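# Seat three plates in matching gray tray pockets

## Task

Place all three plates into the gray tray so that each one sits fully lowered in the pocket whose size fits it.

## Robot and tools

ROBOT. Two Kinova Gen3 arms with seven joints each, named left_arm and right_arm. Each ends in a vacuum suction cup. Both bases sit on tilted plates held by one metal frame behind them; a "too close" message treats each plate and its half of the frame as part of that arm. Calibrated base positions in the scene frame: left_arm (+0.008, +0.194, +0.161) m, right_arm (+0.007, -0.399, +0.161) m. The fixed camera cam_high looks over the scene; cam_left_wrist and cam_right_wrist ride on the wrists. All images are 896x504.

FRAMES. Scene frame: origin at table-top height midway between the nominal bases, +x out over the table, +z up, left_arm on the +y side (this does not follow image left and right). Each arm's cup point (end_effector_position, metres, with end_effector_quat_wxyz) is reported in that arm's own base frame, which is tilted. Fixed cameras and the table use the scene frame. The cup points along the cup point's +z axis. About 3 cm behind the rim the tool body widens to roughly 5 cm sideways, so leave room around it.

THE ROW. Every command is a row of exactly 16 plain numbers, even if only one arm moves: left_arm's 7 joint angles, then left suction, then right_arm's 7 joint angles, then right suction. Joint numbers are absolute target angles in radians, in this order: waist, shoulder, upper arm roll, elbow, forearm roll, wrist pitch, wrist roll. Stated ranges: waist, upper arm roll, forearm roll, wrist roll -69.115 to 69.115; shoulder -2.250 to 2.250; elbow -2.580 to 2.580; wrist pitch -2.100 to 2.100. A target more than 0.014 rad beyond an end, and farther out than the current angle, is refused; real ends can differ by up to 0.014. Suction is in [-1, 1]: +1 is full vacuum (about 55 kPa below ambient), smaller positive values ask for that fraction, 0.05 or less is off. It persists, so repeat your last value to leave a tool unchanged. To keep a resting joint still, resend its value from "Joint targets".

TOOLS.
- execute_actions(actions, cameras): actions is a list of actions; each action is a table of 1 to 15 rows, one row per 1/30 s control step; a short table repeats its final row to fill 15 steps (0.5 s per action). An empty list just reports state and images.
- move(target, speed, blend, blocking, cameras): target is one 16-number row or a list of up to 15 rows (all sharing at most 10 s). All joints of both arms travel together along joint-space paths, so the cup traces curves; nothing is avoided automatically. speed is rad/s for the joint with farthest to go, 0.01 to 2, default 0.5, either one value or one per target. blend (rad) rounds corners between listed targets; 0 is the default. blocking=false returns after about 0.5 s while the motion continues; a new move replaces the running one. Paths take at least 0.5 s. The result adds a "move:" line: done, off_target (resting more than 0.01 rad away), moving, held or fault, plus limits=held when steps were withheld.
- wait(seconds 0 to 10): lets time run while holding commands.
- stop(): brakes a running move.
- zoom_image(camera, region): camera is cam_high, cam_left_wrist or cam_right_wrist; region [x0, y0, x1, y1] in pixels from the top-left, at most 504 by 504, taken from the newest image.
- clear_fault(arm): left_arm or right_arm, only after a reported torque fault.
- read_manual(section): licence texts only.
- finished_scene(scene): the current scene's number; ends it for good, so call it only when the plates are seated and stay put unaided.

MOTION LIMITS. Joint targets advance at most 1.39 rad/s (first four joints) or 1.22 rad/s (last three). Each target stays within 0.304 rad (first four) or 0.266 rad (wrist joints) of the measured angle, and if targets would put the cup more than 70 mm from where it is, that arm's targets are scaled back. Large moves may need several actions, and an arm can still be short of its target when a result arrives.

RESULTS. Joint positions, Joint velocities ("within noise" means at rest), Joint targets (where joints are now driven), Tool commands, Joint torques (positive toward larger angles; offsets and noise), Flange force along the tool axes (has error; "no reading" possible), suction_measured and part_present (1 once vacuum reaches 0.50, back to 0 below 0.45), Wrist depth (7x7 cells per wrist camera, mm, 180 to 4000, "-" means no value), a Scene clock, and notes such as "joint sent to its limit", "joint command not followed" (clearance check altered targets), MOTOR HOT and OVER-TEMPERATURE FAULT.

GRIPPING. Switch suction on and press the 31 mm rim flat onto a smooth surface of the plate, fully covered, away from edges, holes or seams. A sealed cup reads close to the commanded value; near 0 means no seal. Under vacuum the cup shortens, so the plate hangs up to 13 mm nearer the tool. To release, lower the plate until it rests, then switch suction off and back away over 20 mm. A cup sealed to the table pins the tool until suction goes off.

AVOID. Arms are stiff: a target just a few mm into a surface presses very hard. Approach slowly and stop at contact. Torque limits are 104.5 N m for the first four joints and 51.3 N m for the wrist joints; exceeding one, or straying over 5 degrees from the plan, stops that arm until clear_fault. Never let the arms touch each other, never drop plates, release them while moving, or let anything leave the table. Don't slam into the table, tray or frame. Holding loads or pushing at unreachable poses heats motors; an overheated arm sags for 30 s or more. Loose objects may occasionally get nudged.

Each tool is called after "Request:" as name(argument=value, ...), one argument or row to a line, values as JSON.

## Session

Request:
execute_actions(
  actions=[],
)

Scene clock: 0.00 s.
left_arm: end_effector_position=(+0.8306, -0.1948, +0.0425) suction_measured=0.01 part_present=0 end_effector_quat_wxyz=(+0.314, +0.874, +0.360, +0.093) | right_arm: end_effector_position=(+0.3001, +0.0531, +0.2231) suction_measured=0.00 part_present=0 end_effector_quat_wxyz=(-0.180, +0.580, +0.712, -0.353)
Joint positions: left_arm=[-0.081 1.595 1.376 0.348 -0.936 0.967 0.879] | right_arm=[-0.456 0.679 0.219 1.606 0 1.673 1.547]
Joint velocities: within noise
Joint torques (N m): no reading
Flange force (N): no reading
Wrist depth (mm): cam_left_wrist=[236 224 212 202 192 185 - / 252 237 224 215 206 196 - / 269 255 240 228 218 - 1051 / 296 276 259 243 1225 1159 1109 / 325 302 282 1400 1323 1234 1173 / 360 333 1656 1537 1427 1343 1268 / 398 1981 1802 1712 1570 1461 1380] | cam_right_wrist=[2669 2696 2665 345 343 804 781 / 2320 2316 2316 378 368 2423 817 / 2015 2051 2079 422 397 2178 873 / 1817 1831 1861 480 431 1896 939 / 1631 1679 1697 489 446 1687 1678 / 1504 1514 1552 1566 1581 1534 1565 / 1371 1411 1429 1452 1450 1320 1435]
Joint targets: left_arm=[-0.081 1.595 1.376 0.348 -0.936 0.967 0.879] | right_arm=[-0.456 0.679 0.219 1.606 0.000 1.673 1.547]
Tool commands: left_gripper/suction=+0.0 right_gripper/suction=+0.0

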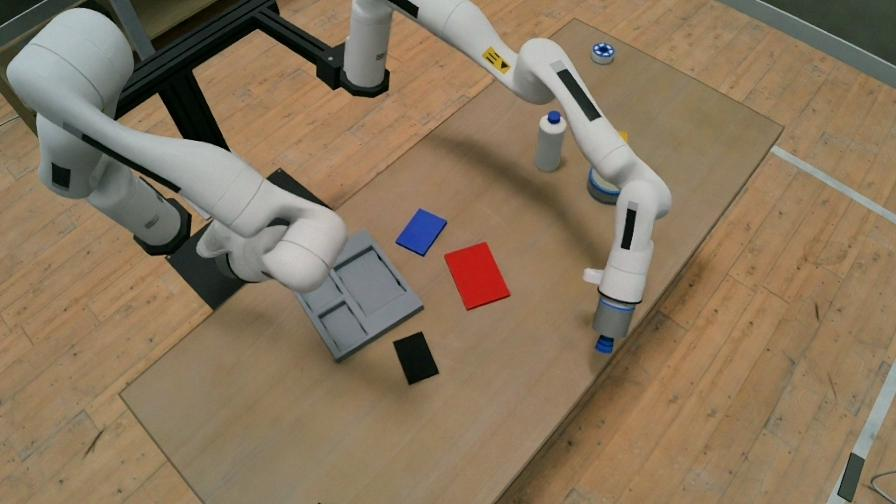

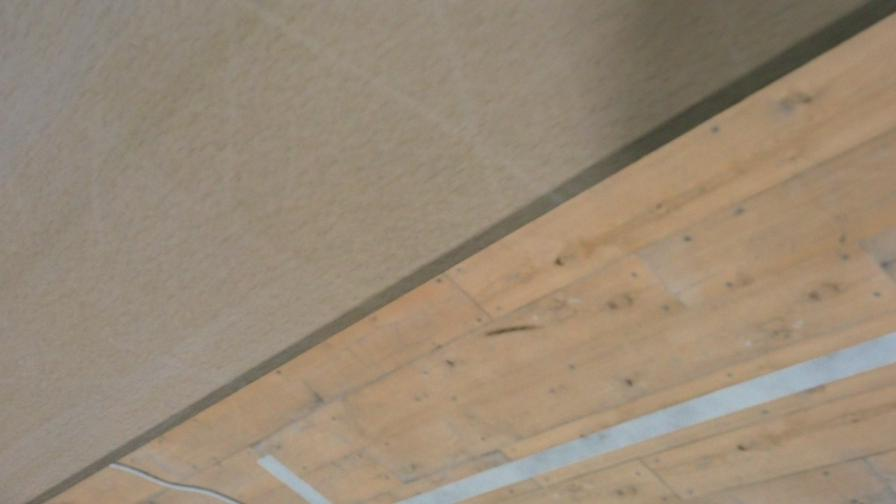

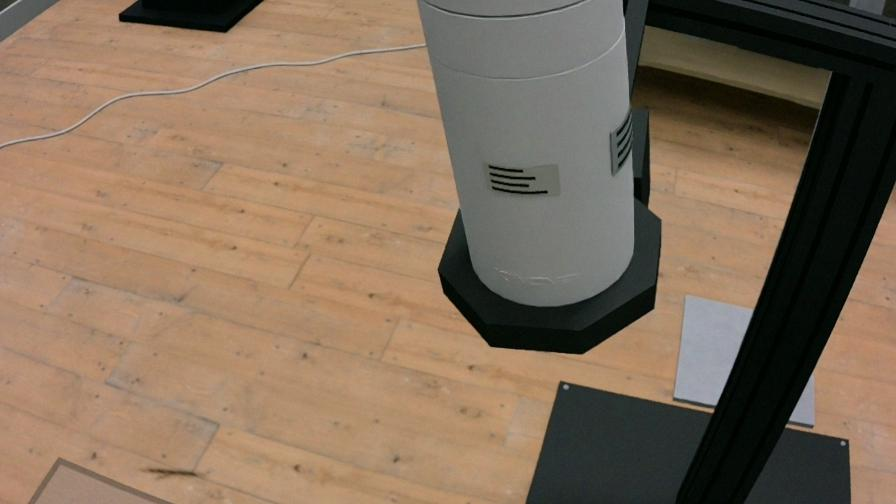

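Request:
move(
  target=[0.7206,0.62,0,1.0994,-0.2248,1.4511,2.3377,0,0.5,0.45,0,1.4,0,1.2,1.547,0],
  speed=0.9,
  cameras=["cam_left_wrist","cam_high"],
)

Scene clock: 27.67 s.
left_arm: end_effector_position=(+0.4361, -0.3345, +0.3111) suction_measured=0.01 part_present=0 end_effector_quat_wxyz=(-0.019, +0.697, +0.708, +0.110) | right_arm: end_effector_position=(+0.4361, -0.2665, +0.3017) suction_measured=0.00 part_present=0 end_effector_quat_wxyz=(+0.039, +0.865, +0.499, +0.024)
Joint positions: left_arm=[0.721 0.62 0 1.099 -0.225 1.451 2.338] | right_arm=[0.5 0.45 0 1.4 0 1.2 1.547]
Joint velocities: within noise
Joint torques (N m): left_arm=[2.74 -16.64 1.11 -7.46 -0.77 -0.26 -0.14] | right_arm=[-2.37 -16.06 -1.2 -4.86 -0.24 0.36 0.31]
Flange force (N): left_arm=[-0.4 -3.1 0.3] | right_arm=[-1.6 2.8 -2.6]
Wrist depth (mm): cam_left_wrist=[573 572 577 575 583 583 585 / 574 574 578 581 573 585 588 / 577 576 575 583 585 589 588 / 579 558 559 584 585 589 590 / 581 580 584 587 574 591 593 / 581 583 586 586 577 588 594 / 583 583 592 590 578 591 598] | cam_right_wrist=[1200 474 480 487 496 505 512 / 1193 1202 475 483 492 500 511 / 1182 1201 471 477 488 495 504 / 1175 1182 469 475 483 489 500 / 1163 1182 467 471 477 485 494 / 1145 1171 1189 466 473 479 488 / 1133 1164 1175 461 469 475 483]
Joint targets: left_arm=[0.721 0.620 0.000 1.099 -0.225 1.451 2.338] | right_arm=[0.500 0.450 0.000 1.400 0.000 1.200 1.547]
move: done
Images, in order (width x height): cam_high 896x504, cam_left_wrist 896x504.

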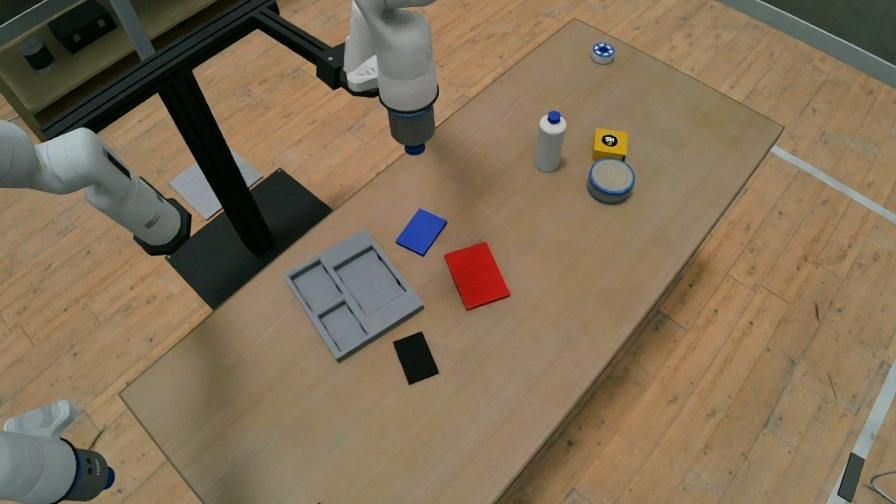

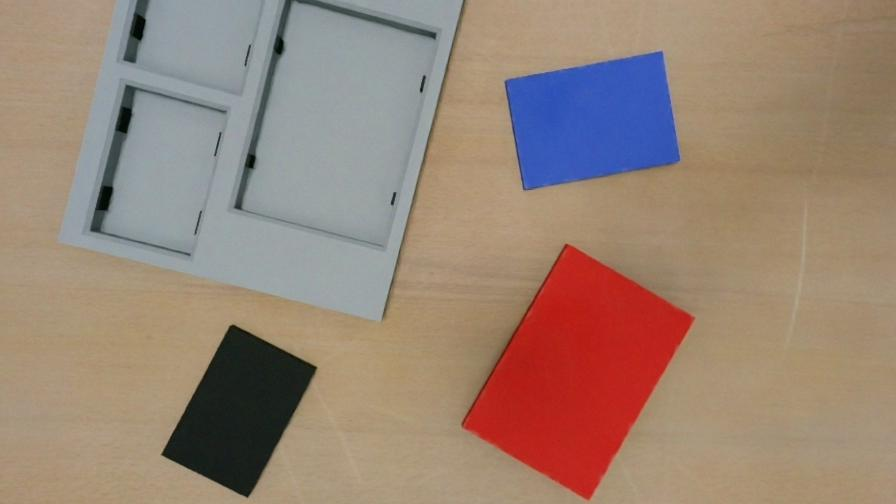

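Request:
zoom_image(
  camera="cam_left_wrist",
  region=[50, 0, 300, 270],
)

Scaled by 1.867 from the camera's 896x504 image, which has a finer 1280x720 frame.

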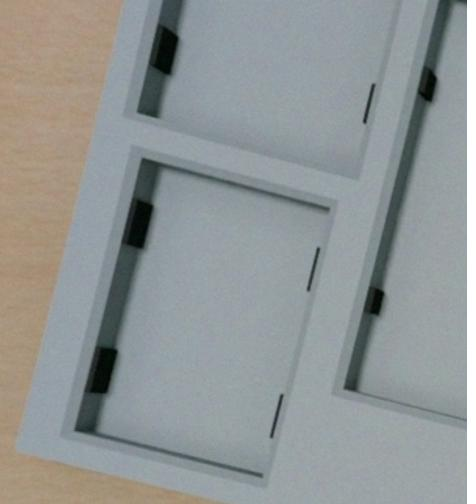

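Request:
move(
  target=[0.6557,1.4312,0,0.7356,-0.2671,1.0022,0.3394,0,0.5,0.45,0,1.4,0,1.2,1.547,0],
  speed=0.9,
  cameras=["cam_left_wrist"],
)

Scene clock: 81.43 s.
left_arm: end_effector_position=(+0.5565, -0.3818, -0.1027) suction_measured=0.01 part_present=0 end_effector_quat_wxyz=(-0.104, +0.967, -0.228, +0.041) | right_arm: end_effector_position=(+0.4361, -0.2666, +0.3017) suction_measured=0.00 part_present=0 end_effector_quat_wxyz=(+0.039, +0.865, +0.499, +0.024)
Joint positions: left_arm=[0.656 1.431 0 0.736 -0.267 1.002 0.339] | right_arm=[0.5 0.45 0 1.4 0 1.2 1.547]
Joint velocities: within noise
Joint torques (N m): left_arm=[4.15 -22.71 0.82 -6.45 -0.84 -0.3 -0.11] | right_arm=[-2.33 -16.1 -1.15 -4.92 -0.24 0.33 0.28]
Flange force (N): left_arm=[-4.3 0.6 -1.8] | right_arm=[-1.6 2.7 -2.6]
Wrist depth (mm): cam_left_wrist=[- - - - - - - / - - - - - - - / - - - - - - - / - - - - - - - / - - - - - - - / - - - - - - - / - - - - - - -] | cam_right_wrist=[1204 474 480 488 494 505 511 / 1185 1206 475 482 491 499 511 / 1176 1199 471 478 486 495 505 / 1171 1193 468 474 481 488 498 / 1156 1180 466 470 476 483 495 / 1149 1166 1184 465 472 481 487 / 1133 1159 1176 462 469 473 484]
Joint targets: left_arm=[0.656 1.431 0.000 0.736 -0.267 1.002 0.339] | right_arm=[0.500 0.450 0.000 1.400 0.000 1.200 1.547]
move: done
Images, in order (width x height): cam_left_wrist 896x504.

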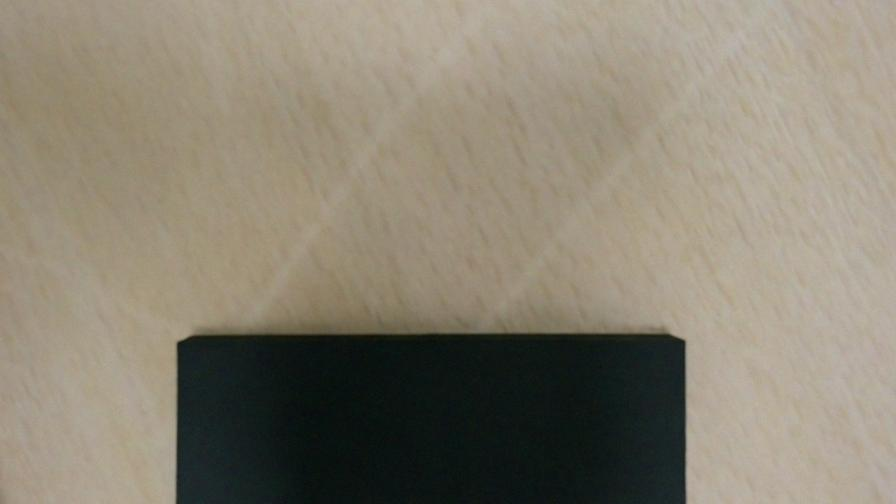

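Request:
move(
  target=[0.6316,1.5362,0,0.6520,-0.2721,0.9763,0.3233,1,0.5,0.45,0,1.4,0,1.2,1.547,0],
  speed=0.15,
  cameras=["cam_left_wrist"],
)

Scene clock: 91.40 s.
left_arm: end_effector_position=(+0.5667, -0.3691, -0.1522) suction_measured=0.31 part_present=0 end_effector_quat_wxyz=(-0.104, +0.967, -0.228, +0.041) | right_arm: end_effector_position=(+0.4361, -0.2666, +0.3017) suction_measured=0.00 part_present=0 end_effector_quat_wxyz=(+0.039, +0.865, +0.499, +0.024)
Joint positions: left_arm=[0.632 1.536 0 0.652 -0.272 0.976 0.323] | right_arm=[0.5 0.45 0 1.4 0 1.2 1.547]
Joint velocities: within noise
Joint torques (N m): left_arm=[4.28 -23.36 0.82 -6.5 -0.87 -0.32 -0.13] | right_arm=[-2.31 -16.06 -1.18 -4.88 -0.25 0.3 0.29]
Flange force (N): left_arm=[-4.1 0.8 -1.3] | right_arm=[-1.5 2.8 -2.8]
Wrist depth (mm): cam_left_wrist=[- - - - - - - / - - - - - - - / - - - - - - - / - - - - - - - / - - - - - - - / - - - - - - - / - - - - - - -] | cam_right_wrist=[1197 472 480 487 496 506 513 / 1195 1195 475 481 490 501 511 / 1183 1194 471 476 486 496 504 / 1162 1189 468 473 481 490 500 / 1147 1187 466 470 476 485 493 / 1151 1166 1184 466 472 481 489 / 1140 1162 1179 462 468 475 484]
Joint targets: left_arm=[0.632 1.536 0.000 0.652 -0.272 0.976 0.323] | right_arm=[0.500 0.450 0.000 1.400 0.000 1.200 1.547]
move: done
Images, in order (width x height): cam_left_wrist 896x504.

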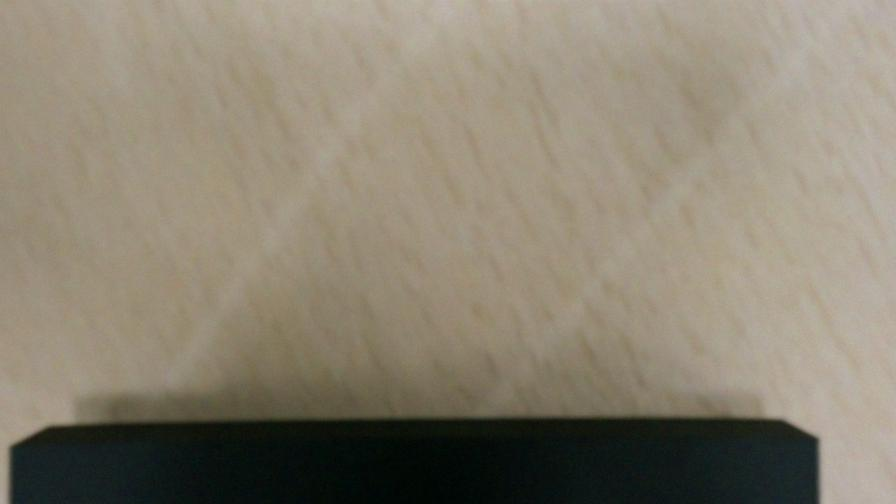

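Request:
move(
  target=[
    [0.652,1.447,0,0.723,-0.268,0.998,0.337,1,0.5,0.45,0,1.4,0,1.2,1.547,0],
    [0.8781,1.3365,0,1.1288,-0.3158,0.7624,0.8989,1,0.5,0.45,0,1.4,0,1.2,1.547,0],
  ],
  speed=[0.2,0.6],
  cameras=["cam_left_wrist","cam_high"],
)

Scene clock: 105.97 s.
left_arm: end_effector_position=(+0.4030, -0.4316, -0.1323) suction_measured=0.98 part_present=1 end_effector_quat_wxyz=(-0.098, +0.988, -0.108, +0.054) | right_arm: end_effector_position=(+0.4361, -0.2666, +0.3017) suction_measured=0.00 part_present=0 end_effector_quat_wxyz=(+0.039, +0.865, +0.499, +0.024)
Joint positions: left_arm=[0.878 1.337 0 1.129 -0.316 0.762 0.899] | right_arm=[0.5 0.45 0 1.4 0 1.2 1.547]
Joint velocities: within noise
Joint torques (N m): left_arm=[3.49 -21.52 1.24 -5.54 -0.82 -0.31 -0.13] | right_arm=[-2.35 -16.08 -1.19 -4.87 -0.26 0.33 0.29]
Flange force (N): left_arm=[-3.6 -0.2 -1.1] | right_arm=[-1.6 2.8 -2.7]
Wrist depth (mm): cam_left_wrist=[- - - - - - - / - - - - - - - / - - - - - - - / - - - - - - - / - - - - - - - / - - - - - - - / - - - - - - -] | cam_right_wrist=[1205 474 479 486 497 507 513 / 1200 1208 475 482 492 500 510 / 1180 1199 471 477 486 494 505 / 1175 1192 467 474 481 489 499 / 1157 1183 466 470 477 485 494 / 1142 1170 1190 466 473 480 490 / 1136 1155 1173 461 468 475 483]
Joint targets: left_arm=[0.878 1.337 0.000 1.129 -0.316 0.762 0.899] | right_arm=[0.500 0.450 0.000 1.400 0.000 1.200 1.547]
move: done
Images, in order (width x height): cam_high 896x504, cam_left_wrist 896x504.

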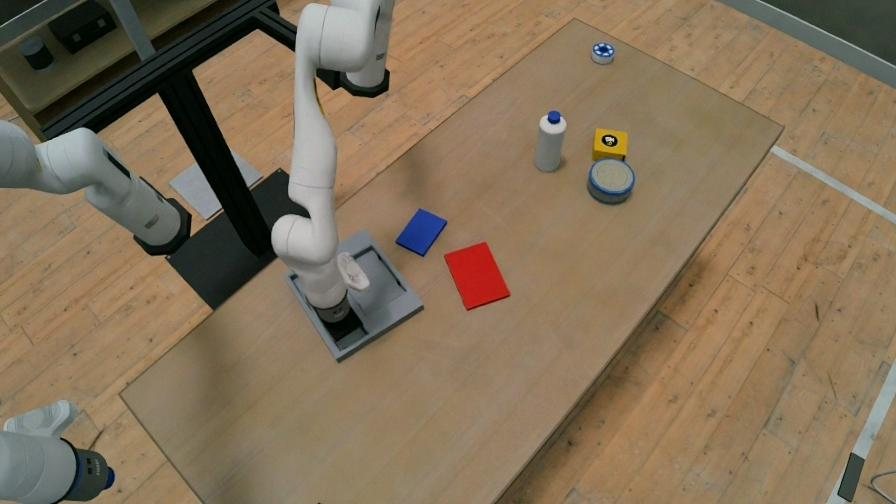

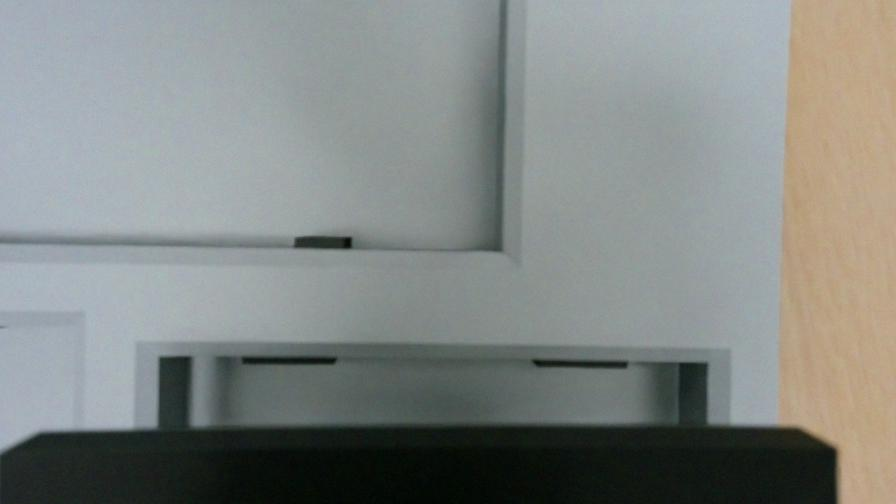

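Request:
move(
  target=[0.8657,1.4098,0,1.0768,-0.3247,0.7399,0.8859,1,0.5,0.45,0,1.4,0,1.2,1.547,0],
  speed=0.15,
  cameras=["cam_left_wrist","cam_high"],
)

Request:
zoom_image(
  camera="cam_high",
  region=[270, 220, 440, 370],
)

Scene clock: 128.10 s.
left_arm: end_effector_position=(+0.4094, -0.4277, -0.1666) suction_measured=0.99 part_present=1 end_effector_quat_wxyz=(-0.099, +0.987, -0.114, +0.053) | right_arm: end_effector_position=(+0.4361, -0.2666, +0.3017) suction_measured=0.00 part_present=0 end_effector_quat_wxyz=(+0.039, +0.865, +0.499, +0.024)
Joint positions: left_arm=[0.866 1.41 0 1.077 -0.325 0.74 0.886] | right_arm=[0.5 0.45 0 1.4 0 1.2 1.547]
Joint velocities: within noise
Joint torques (N m): left_arm=[3.67 -21.8 1.21 -5.43 -0.85 -0.31 -0.14] | right_arm=[-2.39 -16.08 -1.19 -4.92 -0.24 0.33 0.25]
Flange force (N): left_arm=[-3.4 -0.2 -1.2] | right_arm=[-1.8 2.6 -2.6]
Wrist depth (mm): cam_left_wrist=[- - - - - - - / - - - - - - - / - - - - - - - / - - - - - - - / - - - - - - - / - - - - - - - / - - - - - - -] | cam_right_wrist=[1206 472 479 487 496 505 511 / 1189 1206 474 482 491 500 510 / 1181 1195 470 478 486 495 506 / 1178 1187 467 474 482 489 500 / 1158 1179 465 469 477 484 494 / 1153 1171 1188 466 473 479 490 / 1136 1159 1174 461 469 475 484]
Joint targets: left_arm=[0.866 1.410 0.000 1.077 -0.325 0.740 0.886] | right_arm=[0.500 0.450 0.000 1.400 0.000 1.200 1.547]
move: done
Images, in order (width x height): cam_high 896x504, cam_left_wrist 896x504.

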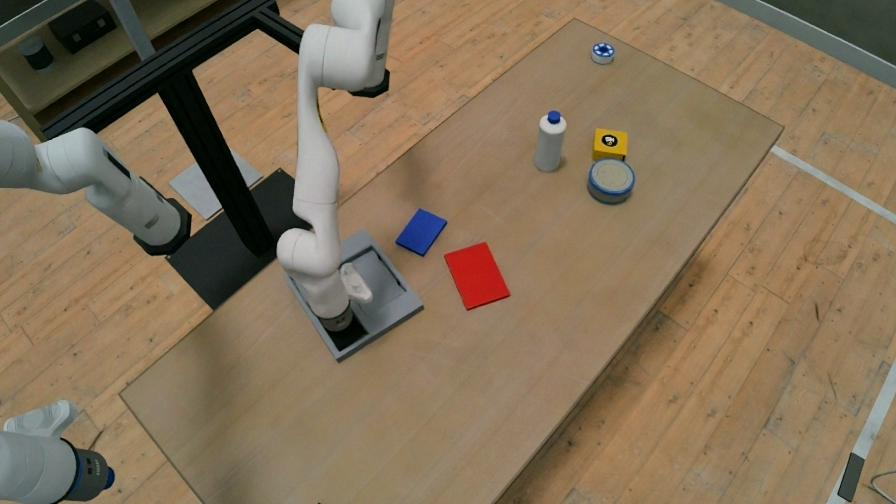

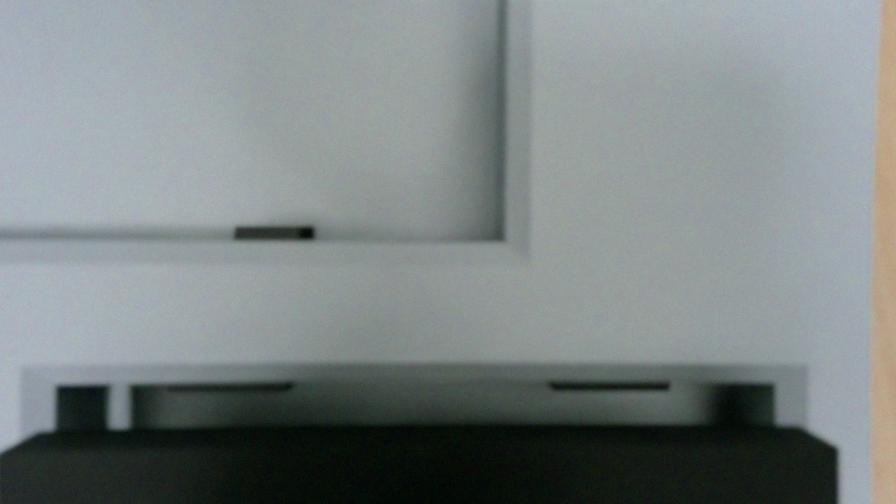

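Scaled by 2.965 from the camera's 896x504 image, which has a finer 1280x720 frame.

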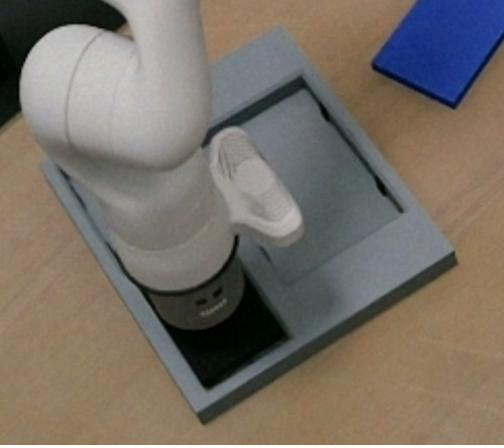

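Request:
move(
  target=[0.8583,1.4549,0,1.0509,-0.3330,0.7202,0.8852,1,0.5,0.45,0,1.4,0,1.2,1.547,0],
  speed=0.06,
  cameras=["cam_left_wrist","cam_high"],
)

Request:
zoom_image(
  camera="cam_high",
  region=[270, 220, 440, 370],
)

Scene clock: 144.30 s.
left_arm: end_effector_position=(+0.4118, -0.4237, -0.1883) suction_measured=0.99 part_present=1 end_effector_quat_wxyz=(-0.098, +0.987, -0.116, +0.053) | right_arm: end_effector_position=(+0.4361, -0.2666, +0.3017) suction_measured=0.00 part_present=0 end_effector_quat_wxyz=(+0.039, +0.865, +0.499, +0.024)
Joint positions: left_arm=[0.858 1.454 0 1.051 -0.333 0.72 0.885] | right_arm=[0.5 0.45 0 1.4 0 1.2 1.547]
Joint velocities: within noise
Joint torques (N m): left_arm=[-11.12 44.45 -7.45 -6.14 -2.85 -16.04 0.14] | right_arm=[-2.35 -16.08 -1.19 -4.89 -0.24 0.34 0.28]
Flange force (N): left_arm=[-51.0 -42.1 -154.6] | right_arm=[-1.6 2.7 -2.6]
Wrist depth (mm): cam_left_wrist=[- - - - - - - / - - - - - - - / - - - - - - - / - - - - - - - / - - - - - - - / - - - - - - - / - - - - - - -] | cam_right_wrist=[1201 474 481 488 495 505 512 / 1189 1206 475 482 491 500 511 / 1179 1197 471 478 486 495 506 / 1173 1193 467 475 481 489 499 / 1159 1179 466 470 478 484 494 / 1155 1170 1187 465 472 481 489 / 1136 1161 1174 463 469 474 483]
Joint targets: left_arm=[0.858 1.455 0.000 1.051 -0.333 0.720 0.885] | right_arm=[0.500 0.450 0.000 1.400 0.000 1.200 1.547]
move: done
Images, in order (width x height): cam_high 896x504, cam_left_wrist 896x504.

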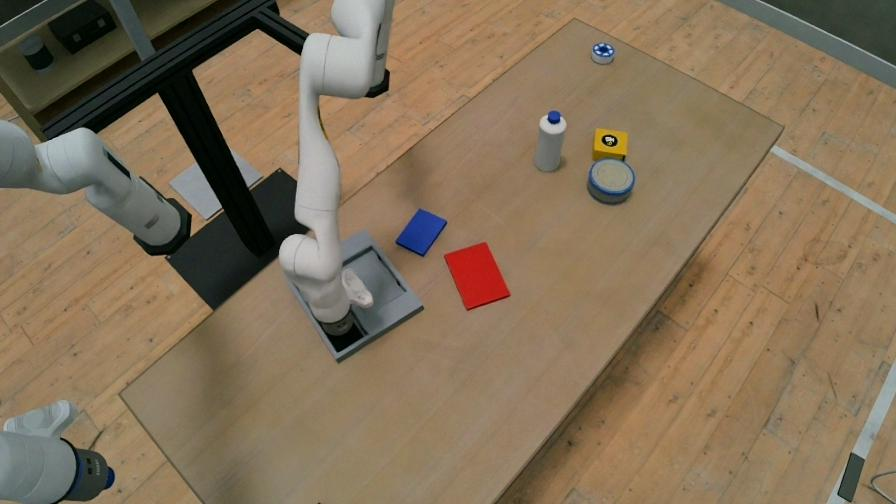

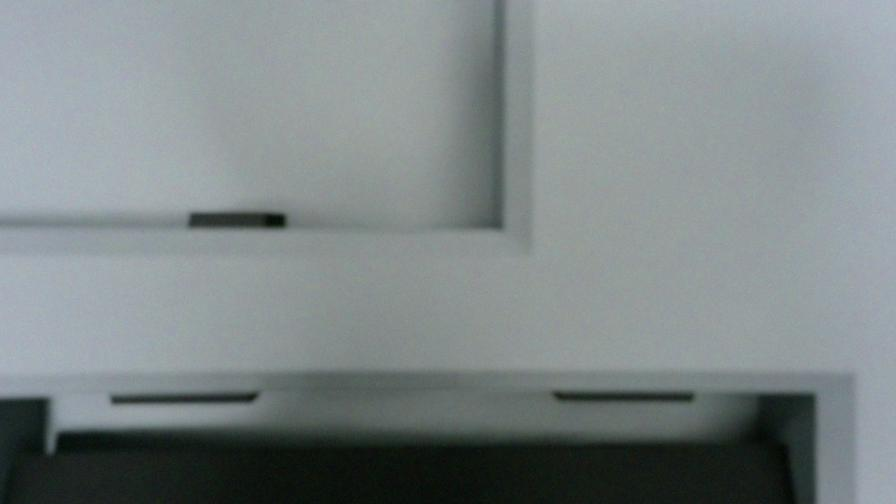

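Scaled by 2.965 from the camera's 896x504 image, which has a finer 1280x720 frame.

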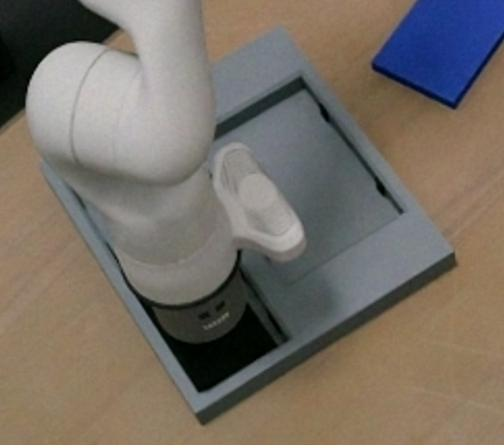

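Request:
move(
  target=[0.8640,1.4200,0,1.0710,-0.3266,0.7355,0.8857,1,0.5,0.45,0,1.4,0,1.2,1.547,0],
  speed=0.1,
  cameras=["cam_left_wrist","cam_high"],
)

Request:
zoom_image(
  camera="cam_high",
  region=[290, 280, 390, 370],
)

Scene clock: 160.97 s.
left_arm: end_effector_position=(+0.4099, -0.4266, -0.1718) suction_measured=0.98 part_present=1 end_effector_quat_wxyz=(-0.099, +0.987, -0.114, +0.053) | right_arm: end_effector_position=(+0.4361, -0.2666, +0.3017) suction_measured=0.00 part_present=0 end_effector_quat_wxyz=(+0.039, +0.865, +0.499, +0.024)
Joint positions: left_arm=[0.864 1.42 0 1.071 -0.327 0.736 0.886] | right_arm=[0.5 0.45 0 1.4 0 1.2 1.547]
Joint velocities: within noise
Joint torques (N m): left_arm=[4.31 -20.29 1.82 -5.32 -0.66 -0.67 -0.04] | right_arm=[-2.35 -16.06 -1.19 -4.84 -0.25 0.33 0.25]
Flange force (N): left_arm=[-3.3 -2.4 -4.1] | right_arm=[-1.7 2.9 -2.8]
Wrist depth (mm): cam_left_wrist=[- - - - - - - / - - - - - - - / - - - - - - - / - - - - - - - / - - - - - - - / - - - - - - - / - - - - - - -] | cam_right_wrist=[1205 473 479 487 496 505 510 / 1187 1202 474 482 491 500 511 / 1182 1195 472 477 487 494 506 / 1171 1187 468 475 482 490 500 / 1158 1177 466 470 475 484 495 / 1147 1171 1184 466 472 480 489 / 1134 1153 1178 462 468 475 483]
Joint targets: left_arm=[0.864 1.420 0.000 1.071 -0.327 0.736 0.886] | right_arm=[0.500 0.450 0.000 1.400 0.000 1.200 1.547]
move: done
Images, in order (width x height): cam_high 896x504, cam_left_wrist 896x504.

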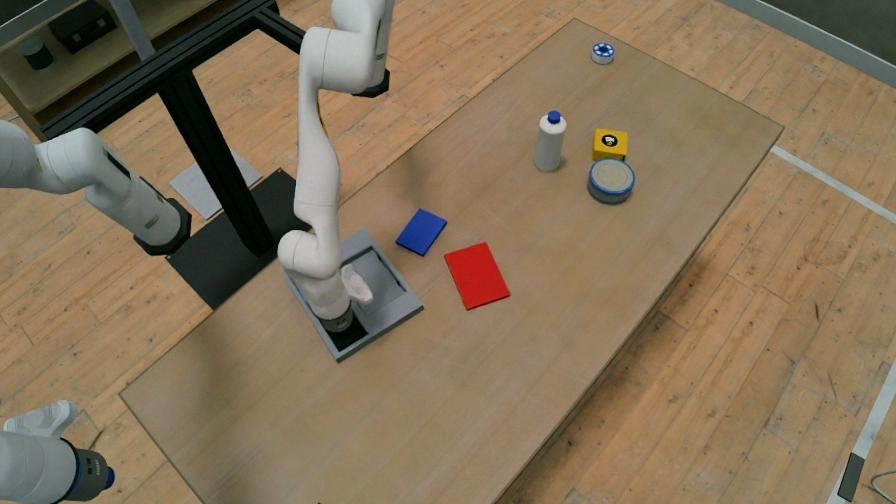

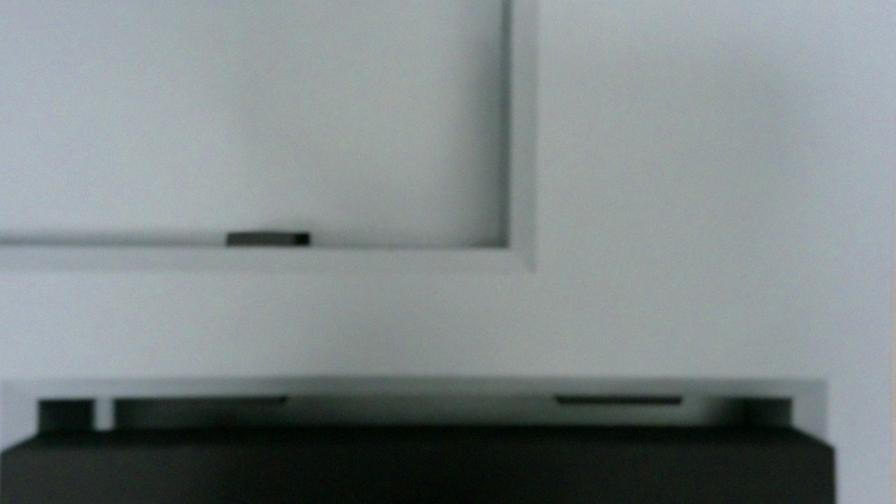

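Scaled by 5.040 from the camera's 896x504 image, which has a finer 1280x720 frame.

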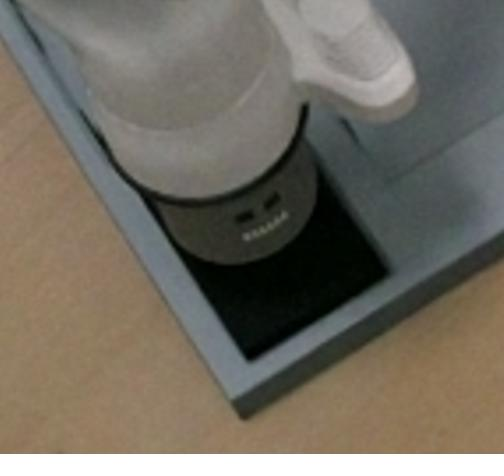

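Request:
move(
  target=[0.8760,1.3450,0,1.1230,-0.3168,0.7595,0.8860,1,0.5,0.45,0,1.4,0,1.2,1.547,0],
  speed=0.1,
  cameras=["cam_left_wrist","cam_high"],
)

Request:
zoom_image(
  camera="cam_high",
  region=[270, 220, 440, 370],
)

Scene clock: 191.63 s.
left_arm: end_effector_position=(+0.4041, -0.4310, -0.1363) suction_measured=1.00 part_present=1 end_effector_quat_wxyz=(-0.099, +0.987, -0.114, +0.053) | right_arm: end_effector_position=(+0.4361, -0.2666, +0.3017) suction_measured=0.00 part_present=0 end_effector_quat_wxyz=(+0.039, +0.865, +0.499, +0.024)
Joint positions: left_arm=[0.876 1.345 0 1.123 -0.317 0.759 0.886] | right_arm=[0.5 0.45 0 1.4 0 1.2 1.547]
Joint velocities: within noise
Joint torques (N m): left_arm=[3.59 -21.53 1.18 -5.54 -0.82 -0.29 -0.12] | right_arm=[-2.37 -16.05 -1.18 -4.92 -0.25 0.35 0.28]
Flange force (N): left_arm=[-3.5 -0.3 -1.2] | right_arm=[-1.6 2.6 -2.6]
Wrist depth (mm): cam_left_wrist=[- - - - - - - / - - - - - - - / - - - - - - - / - - - - - - - / - - - - - - - / - - - - - - - / - - - - - - -] | cam_right_wrist=[1197 473 480 489 496 506 513 / 1191 1206 475 483 492 499 511 / 1184 1201 471 478 486 495 506 / 1167 1195 468 474 482 490 500 / 1151 1187 466 470 477 484 494 / 1144 1173 1184 465 471 481 488 / 1129 1167 1179 461 467 475 484]
Joint targets: left_arm=[0.876 1.345 0.000 1.123 -0.317 0.759 0.886] | right_arm=[0.500 0.450 0.000 1.400 0.000 1.200 1.547]
move: done
Images, in order (width x height): cam_high 896x504, cam_left_wrist 896x504.

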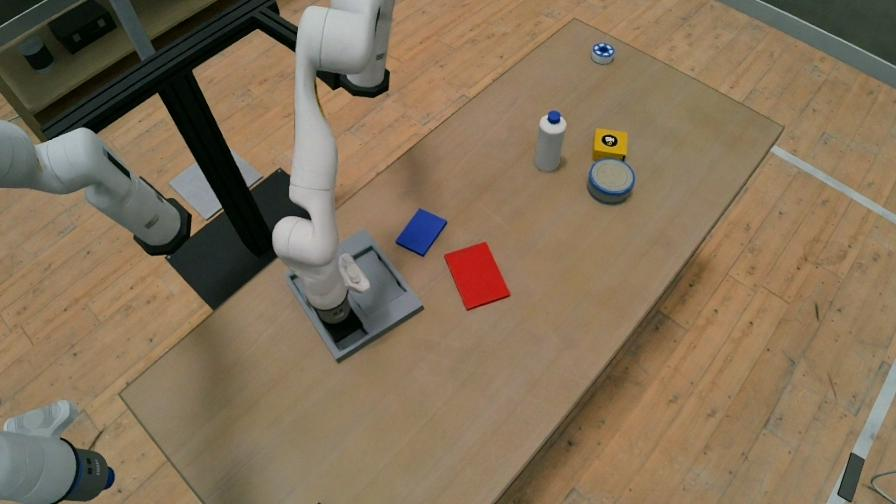

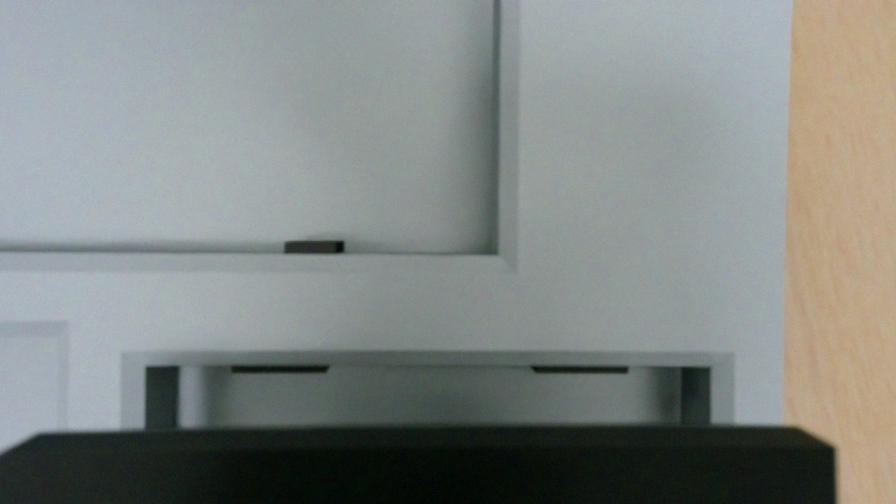

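Scaled by 2.965 from the camera's 896x504 image, which has a finer 1280x720 frame.

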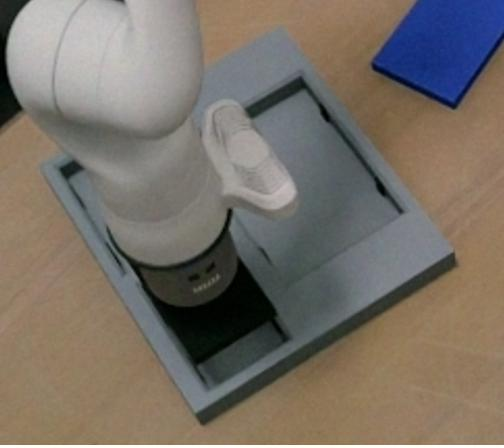

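Request:
move(
  target=[0.8664,1.3971,0,1.0900,-0.3250,0.7395,0.8779,1,0.5,0.45,0,1.4,0,1.2,1.547,0],
  speed=0.15,
  cameras=["cam_left_wrist"],
)

Request:
zoom_image(
  camera="cam_left_wrist",
  region=[300, 330, 550, 504],
)

Scene clock: 213.80 s.
left_arm: end_effector_position=(+0.4085, -0.4271, -0.1614) suction_measured=0.96 part_present=1 end_effector_quat_wxyz=(-0.099, +0.987, -0.118, +0.053) | right_arm: end_effector_position=(+0.4361, -0.2666, +0.3017) suction_measured=0.00 part_present=0 end_effector_quat_wxyz=(+0.039, +0.865, +0.499, +0.024)
Joint positions: left_arm=[0.866 1.397 0 1.09 -0.325 0.74 0.878] | right_arm=[0.5 0.45 0 1.4 0 1.2 1.547]
Joint velocities: within noise
Joint torques (N m): left_arm=[3.63 -21.7 1.15 -5.39 -0.81 -0.29 -0.13] | right_arm=[-2.34 -16.07 -1.14 -4.86 -0.23 0.33 0.28]
Flange force (N): left_arm=[-3.4 -0.1 -1.2] | right_arm=[-1.6 2.9 -2.7]
Wrist depth (mm): cam_left_wrist=[- - - - - - - / - - - - - - - / - - - - - - - / - - - - - - - / - - - - - - - / - - - - - - - / - - - - - - -] | cam_right_wrist=[1205 473 479 487 496 506 512 / 1188 1202 475 483 491 499 511 / 1184 1202 472 477 486 496 506 / 1174 1185 468 475 482 489 499 / 1163 1177 465 470 476 483 495 / 1144 1167 1191 464 473 480 489 / 1130 1160 1181 462 468 474 483]
Joint targets: left_arm=[0.866 1.397 0.000 1.090 -0.325 0.740 0.878] | right_arm=[0.500 0.450 0.000 1.400 0.000 1.200 1.547]
move: done
Images, in order (width x height): cam_left_wrist 896x504.

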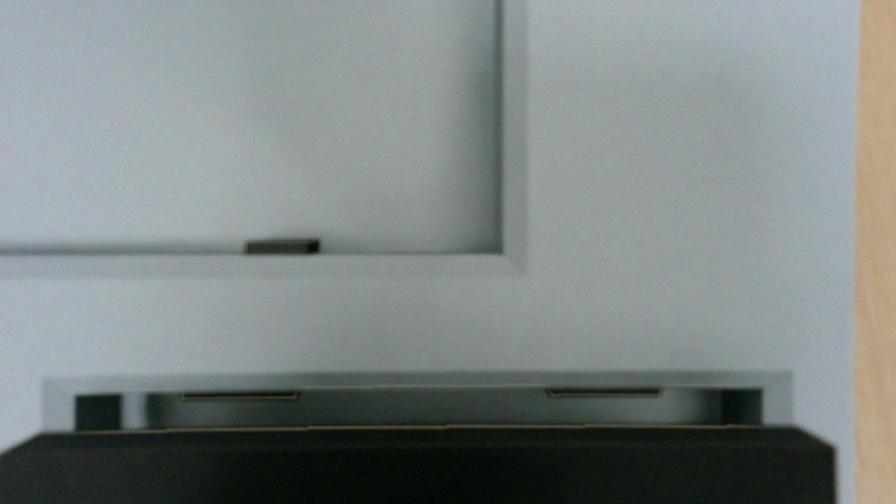

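Scaled by 2.016 from the camera's 896x504 image, which has a finer 1280x720 frame.

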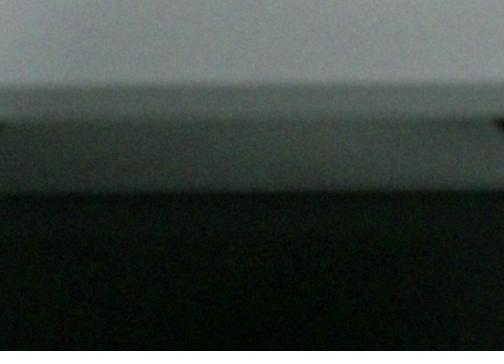

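Request:
move(
  target=[0.8574,1.4399,0,1.0656,-0.3331,0.7204,0.8812,1,0.5,0.45,0,1.4,0,1.2,1.547,0],
  speed=0.06,
  cameras=["cam_left_wrist","cam_high"],
)

Request:
zoom_image(
  camera="cam_high",
  region=[290, 280, 390, 370],
)

Scene clock: 226.67 s.
left_arm: end_effector_position=(+0.4114, -0.4223, -0.1828) suction_measured=1.00 part_present=1 end_effector_quat_wxyz=(-0.099, +0.987, -0.117, +0.053) | right_arm: end_effector_position=(+0.4361, -0.2666, +0.3017) suction_measured=0.00 part_present=0 end_effector_quat_wxyz=(+0.039, +0.865, +0.499, +0.024)
Joint positions: left_arm=[0.857 1.44 0 1.066 -0.333 0.72 0.881] | right_arm=[0.5 0.45 0 1.4 0 1.2 1.547]
Joint velocities: within noise
Joint torques (N m): left_arm=[3.04 -21.71 0.56 -4.9 -1.02 0.08 -0.09] | right_arm=[-2.35 -16.08 -1.14 -4.87 -0.23 0.34 0.29]
Flange force (N): left_arm=[-3.2 1.3 -0.9] | right_arm=[-1.6 2.8 -2.7]
Wrist depth (mm): cam_left_wrist=[- - - - - - - / - - - - - - - / - - - - - - - / - - - - - - - / - - - - - - - / - - - - - - - / - - - - - - -] | cam_right_wrist=[1207 474 479 487 496 506 511 / 1192 1205 474 483 492 499 510 / 1188 1196 471 477 488 495 505 / 1174 1186 467 474 482 490 500 / 1159 1178 464 470 477 485 495 / 1147 1167 1192 465 472 481 490 / 1136 1154 1177 462 468 473 484]
Joint targets: left_arm=[0.857 1.440 0.000 1.066 -0.333 0.720 0.881] | right_arm=[0.500 0.450 0.000 1.400 0.000 1.200 1.547]
move: done
Images, in order (width x height): cam_high 896x504, cam_left_wrist 896x504.

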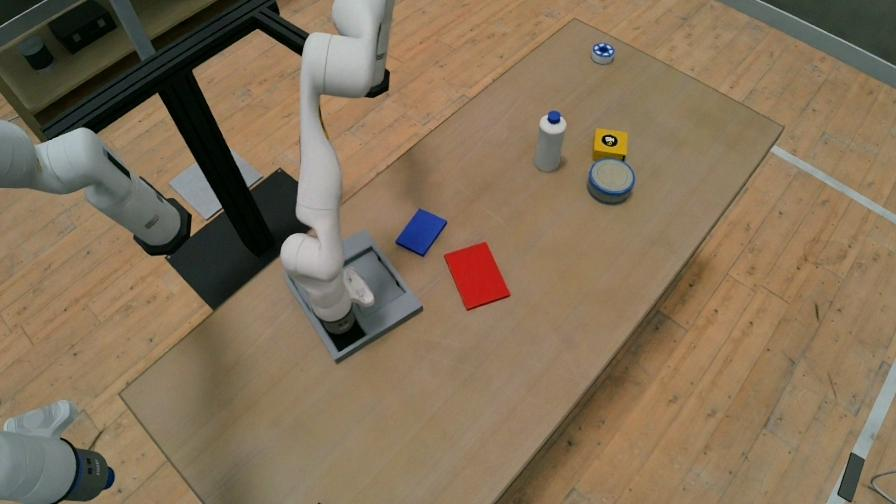

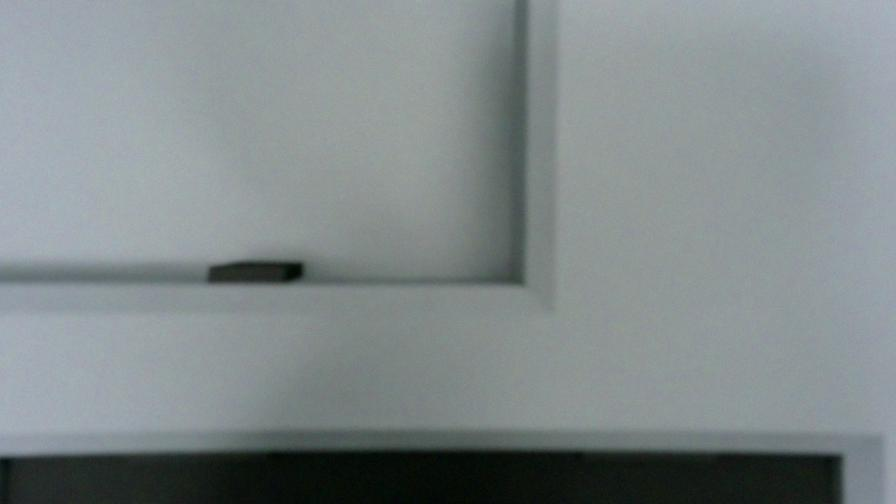

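Scaled by 5.040 from the camera's 896x504 image, which has a finer 1280x720 frame.

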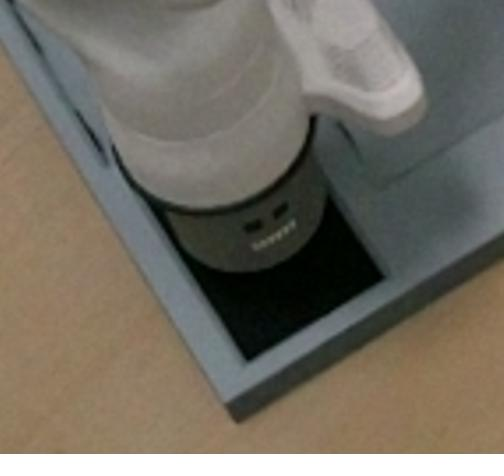

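Request:
move(
  target=[
    [0.8535,1.4590,0,1.0546,-0.3367,0.7118,0.8815,1,0.5,0.45,0,1.4,0,1.2,1.547,0],
    [0.8535,1.4590,0,1.0546,-0.3367,0.7118,0.8815,0,0.5,0.45,0,1.4,0,1.2,1.547,0],
    [0.8574,1.4399,0,1.0656,-0.3331,0.7204,0.8812,0,0.5,0.45,0,1.4,0,1.2,1.547,0],
    [0.8760,1.3450,0,1.1230,-0.3168,0.7595,0.8860,0,0.5,0.45,0,1.4,0,1.2,1.547,0],
    [0.3548,1.0938,0,1.5287,-0.46,0.5074,0.2602,0,0.5,0.45,0,1.4,0,1.2,1.547,0],
  ],
  speed=[0.05,0.05,0.025,0.25,0.9],
  blend=[0,0,0,0.03,0],
  cameras=["cam_left_wrist","cam_high"],
)

Request:
zoom_image(
  camera="cam_high",
  region=[270, 220, 440, 370],
)

Scene clock: 243.10 s.
left_arm: end_effector_position=(+0.5231, -0.1567, -0.0646) suction_measured=0.01 part_present=0 end_effector_quat_wxyz=(-0.105, +0.963, -0.244, +0.039) | right_arm: end_effector_position=(+0.4361, -0.2666, +0.3017) suction_measured=0.00 part_present=0 end_effector_quat_wxyz=(+0.039, +0.865, +0.499, +0.024)
Joint positions: left_arm=[0.355 1.094 0 1.529 -0.46 0.507 0.26] | right_arm=[0.5 0.45 0 1.4 0 1.2 1.547]
Joint velocities: within noise
Joint torques (N m): left_arm=[3.13 -18.91 1.25 -3.88 -0.83 -0.34 -0.1] | right_arm=[-2.33 -16.08 -1.18 -4.82 -0.24 0.32 0.3]
Flange force (N): left_arm=[-1.6 2.5 -1.8] | right_arm=[-1.5 3.1 -2.8]
Wrist depth (mm): cam_left_wrist=[- - - - - - - / - - - - - - - / - - - - - - - / - - - - - - - / - - - - - - - / - - - - - - - / - - - - - - -] | cam_right_wrist=[1199 473 479 487 495 505 510 / 1200 1205 474 482 491 499 510 / 1180 1205 470 478 487 495 505 / 1174 1191 468 475 481 488 500 / 1159 1187 466 470 477 483 495 / 1156 1167 1183 465 472 480 489 / 1137 1160 1181 462 468 474 482]
Joint targets: left_arm=[0.355 1.094 0.000 1.529 -0.460 0.507 0.260] | right_arm=[0.500 0.450 0.000 1.400 0.000 1.200 1.547]
move: done
Images, in order (width x height): cam_high 896x504, cam_left_wrist 896x504.

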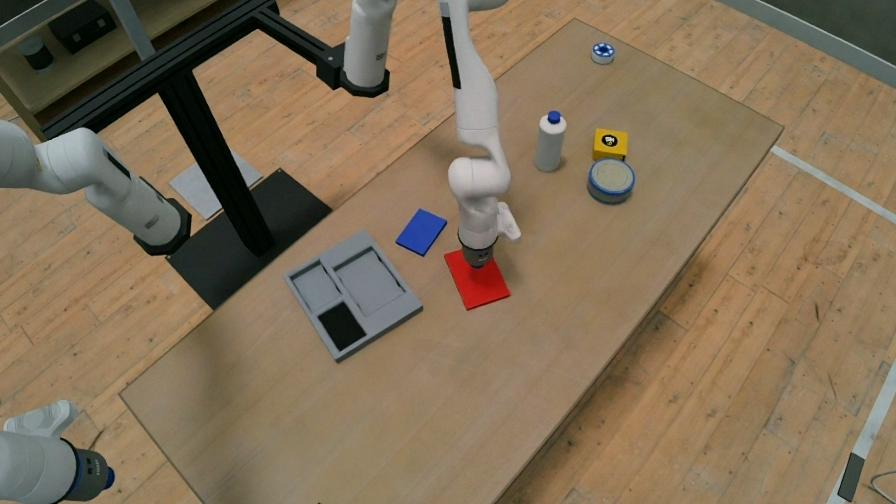

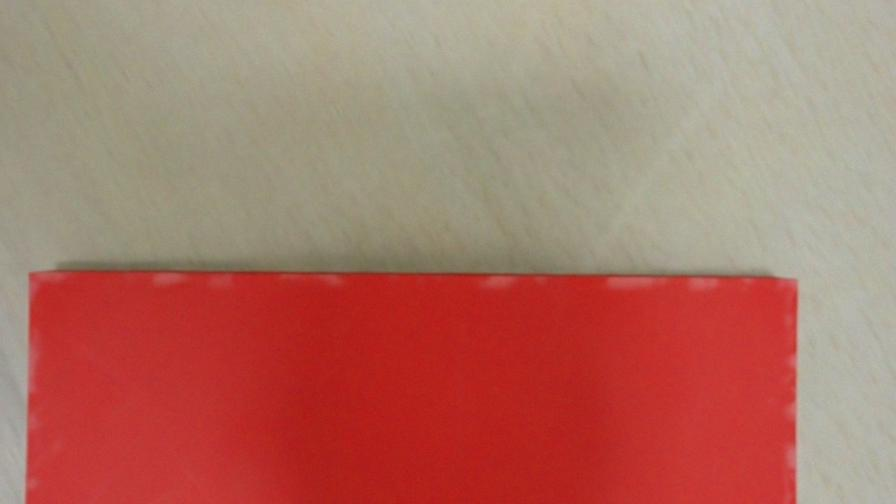

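Scaled by 2.965 from the camera's 896x504 image, which has a finer 1280x720 frame.

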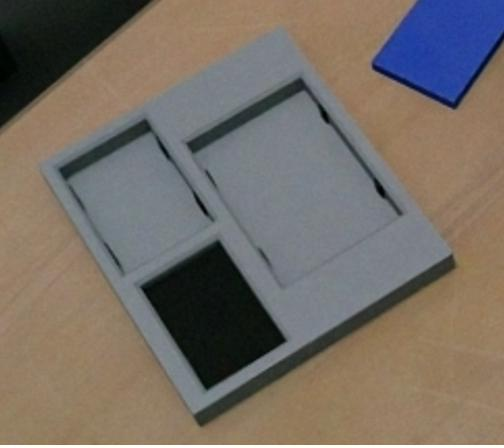

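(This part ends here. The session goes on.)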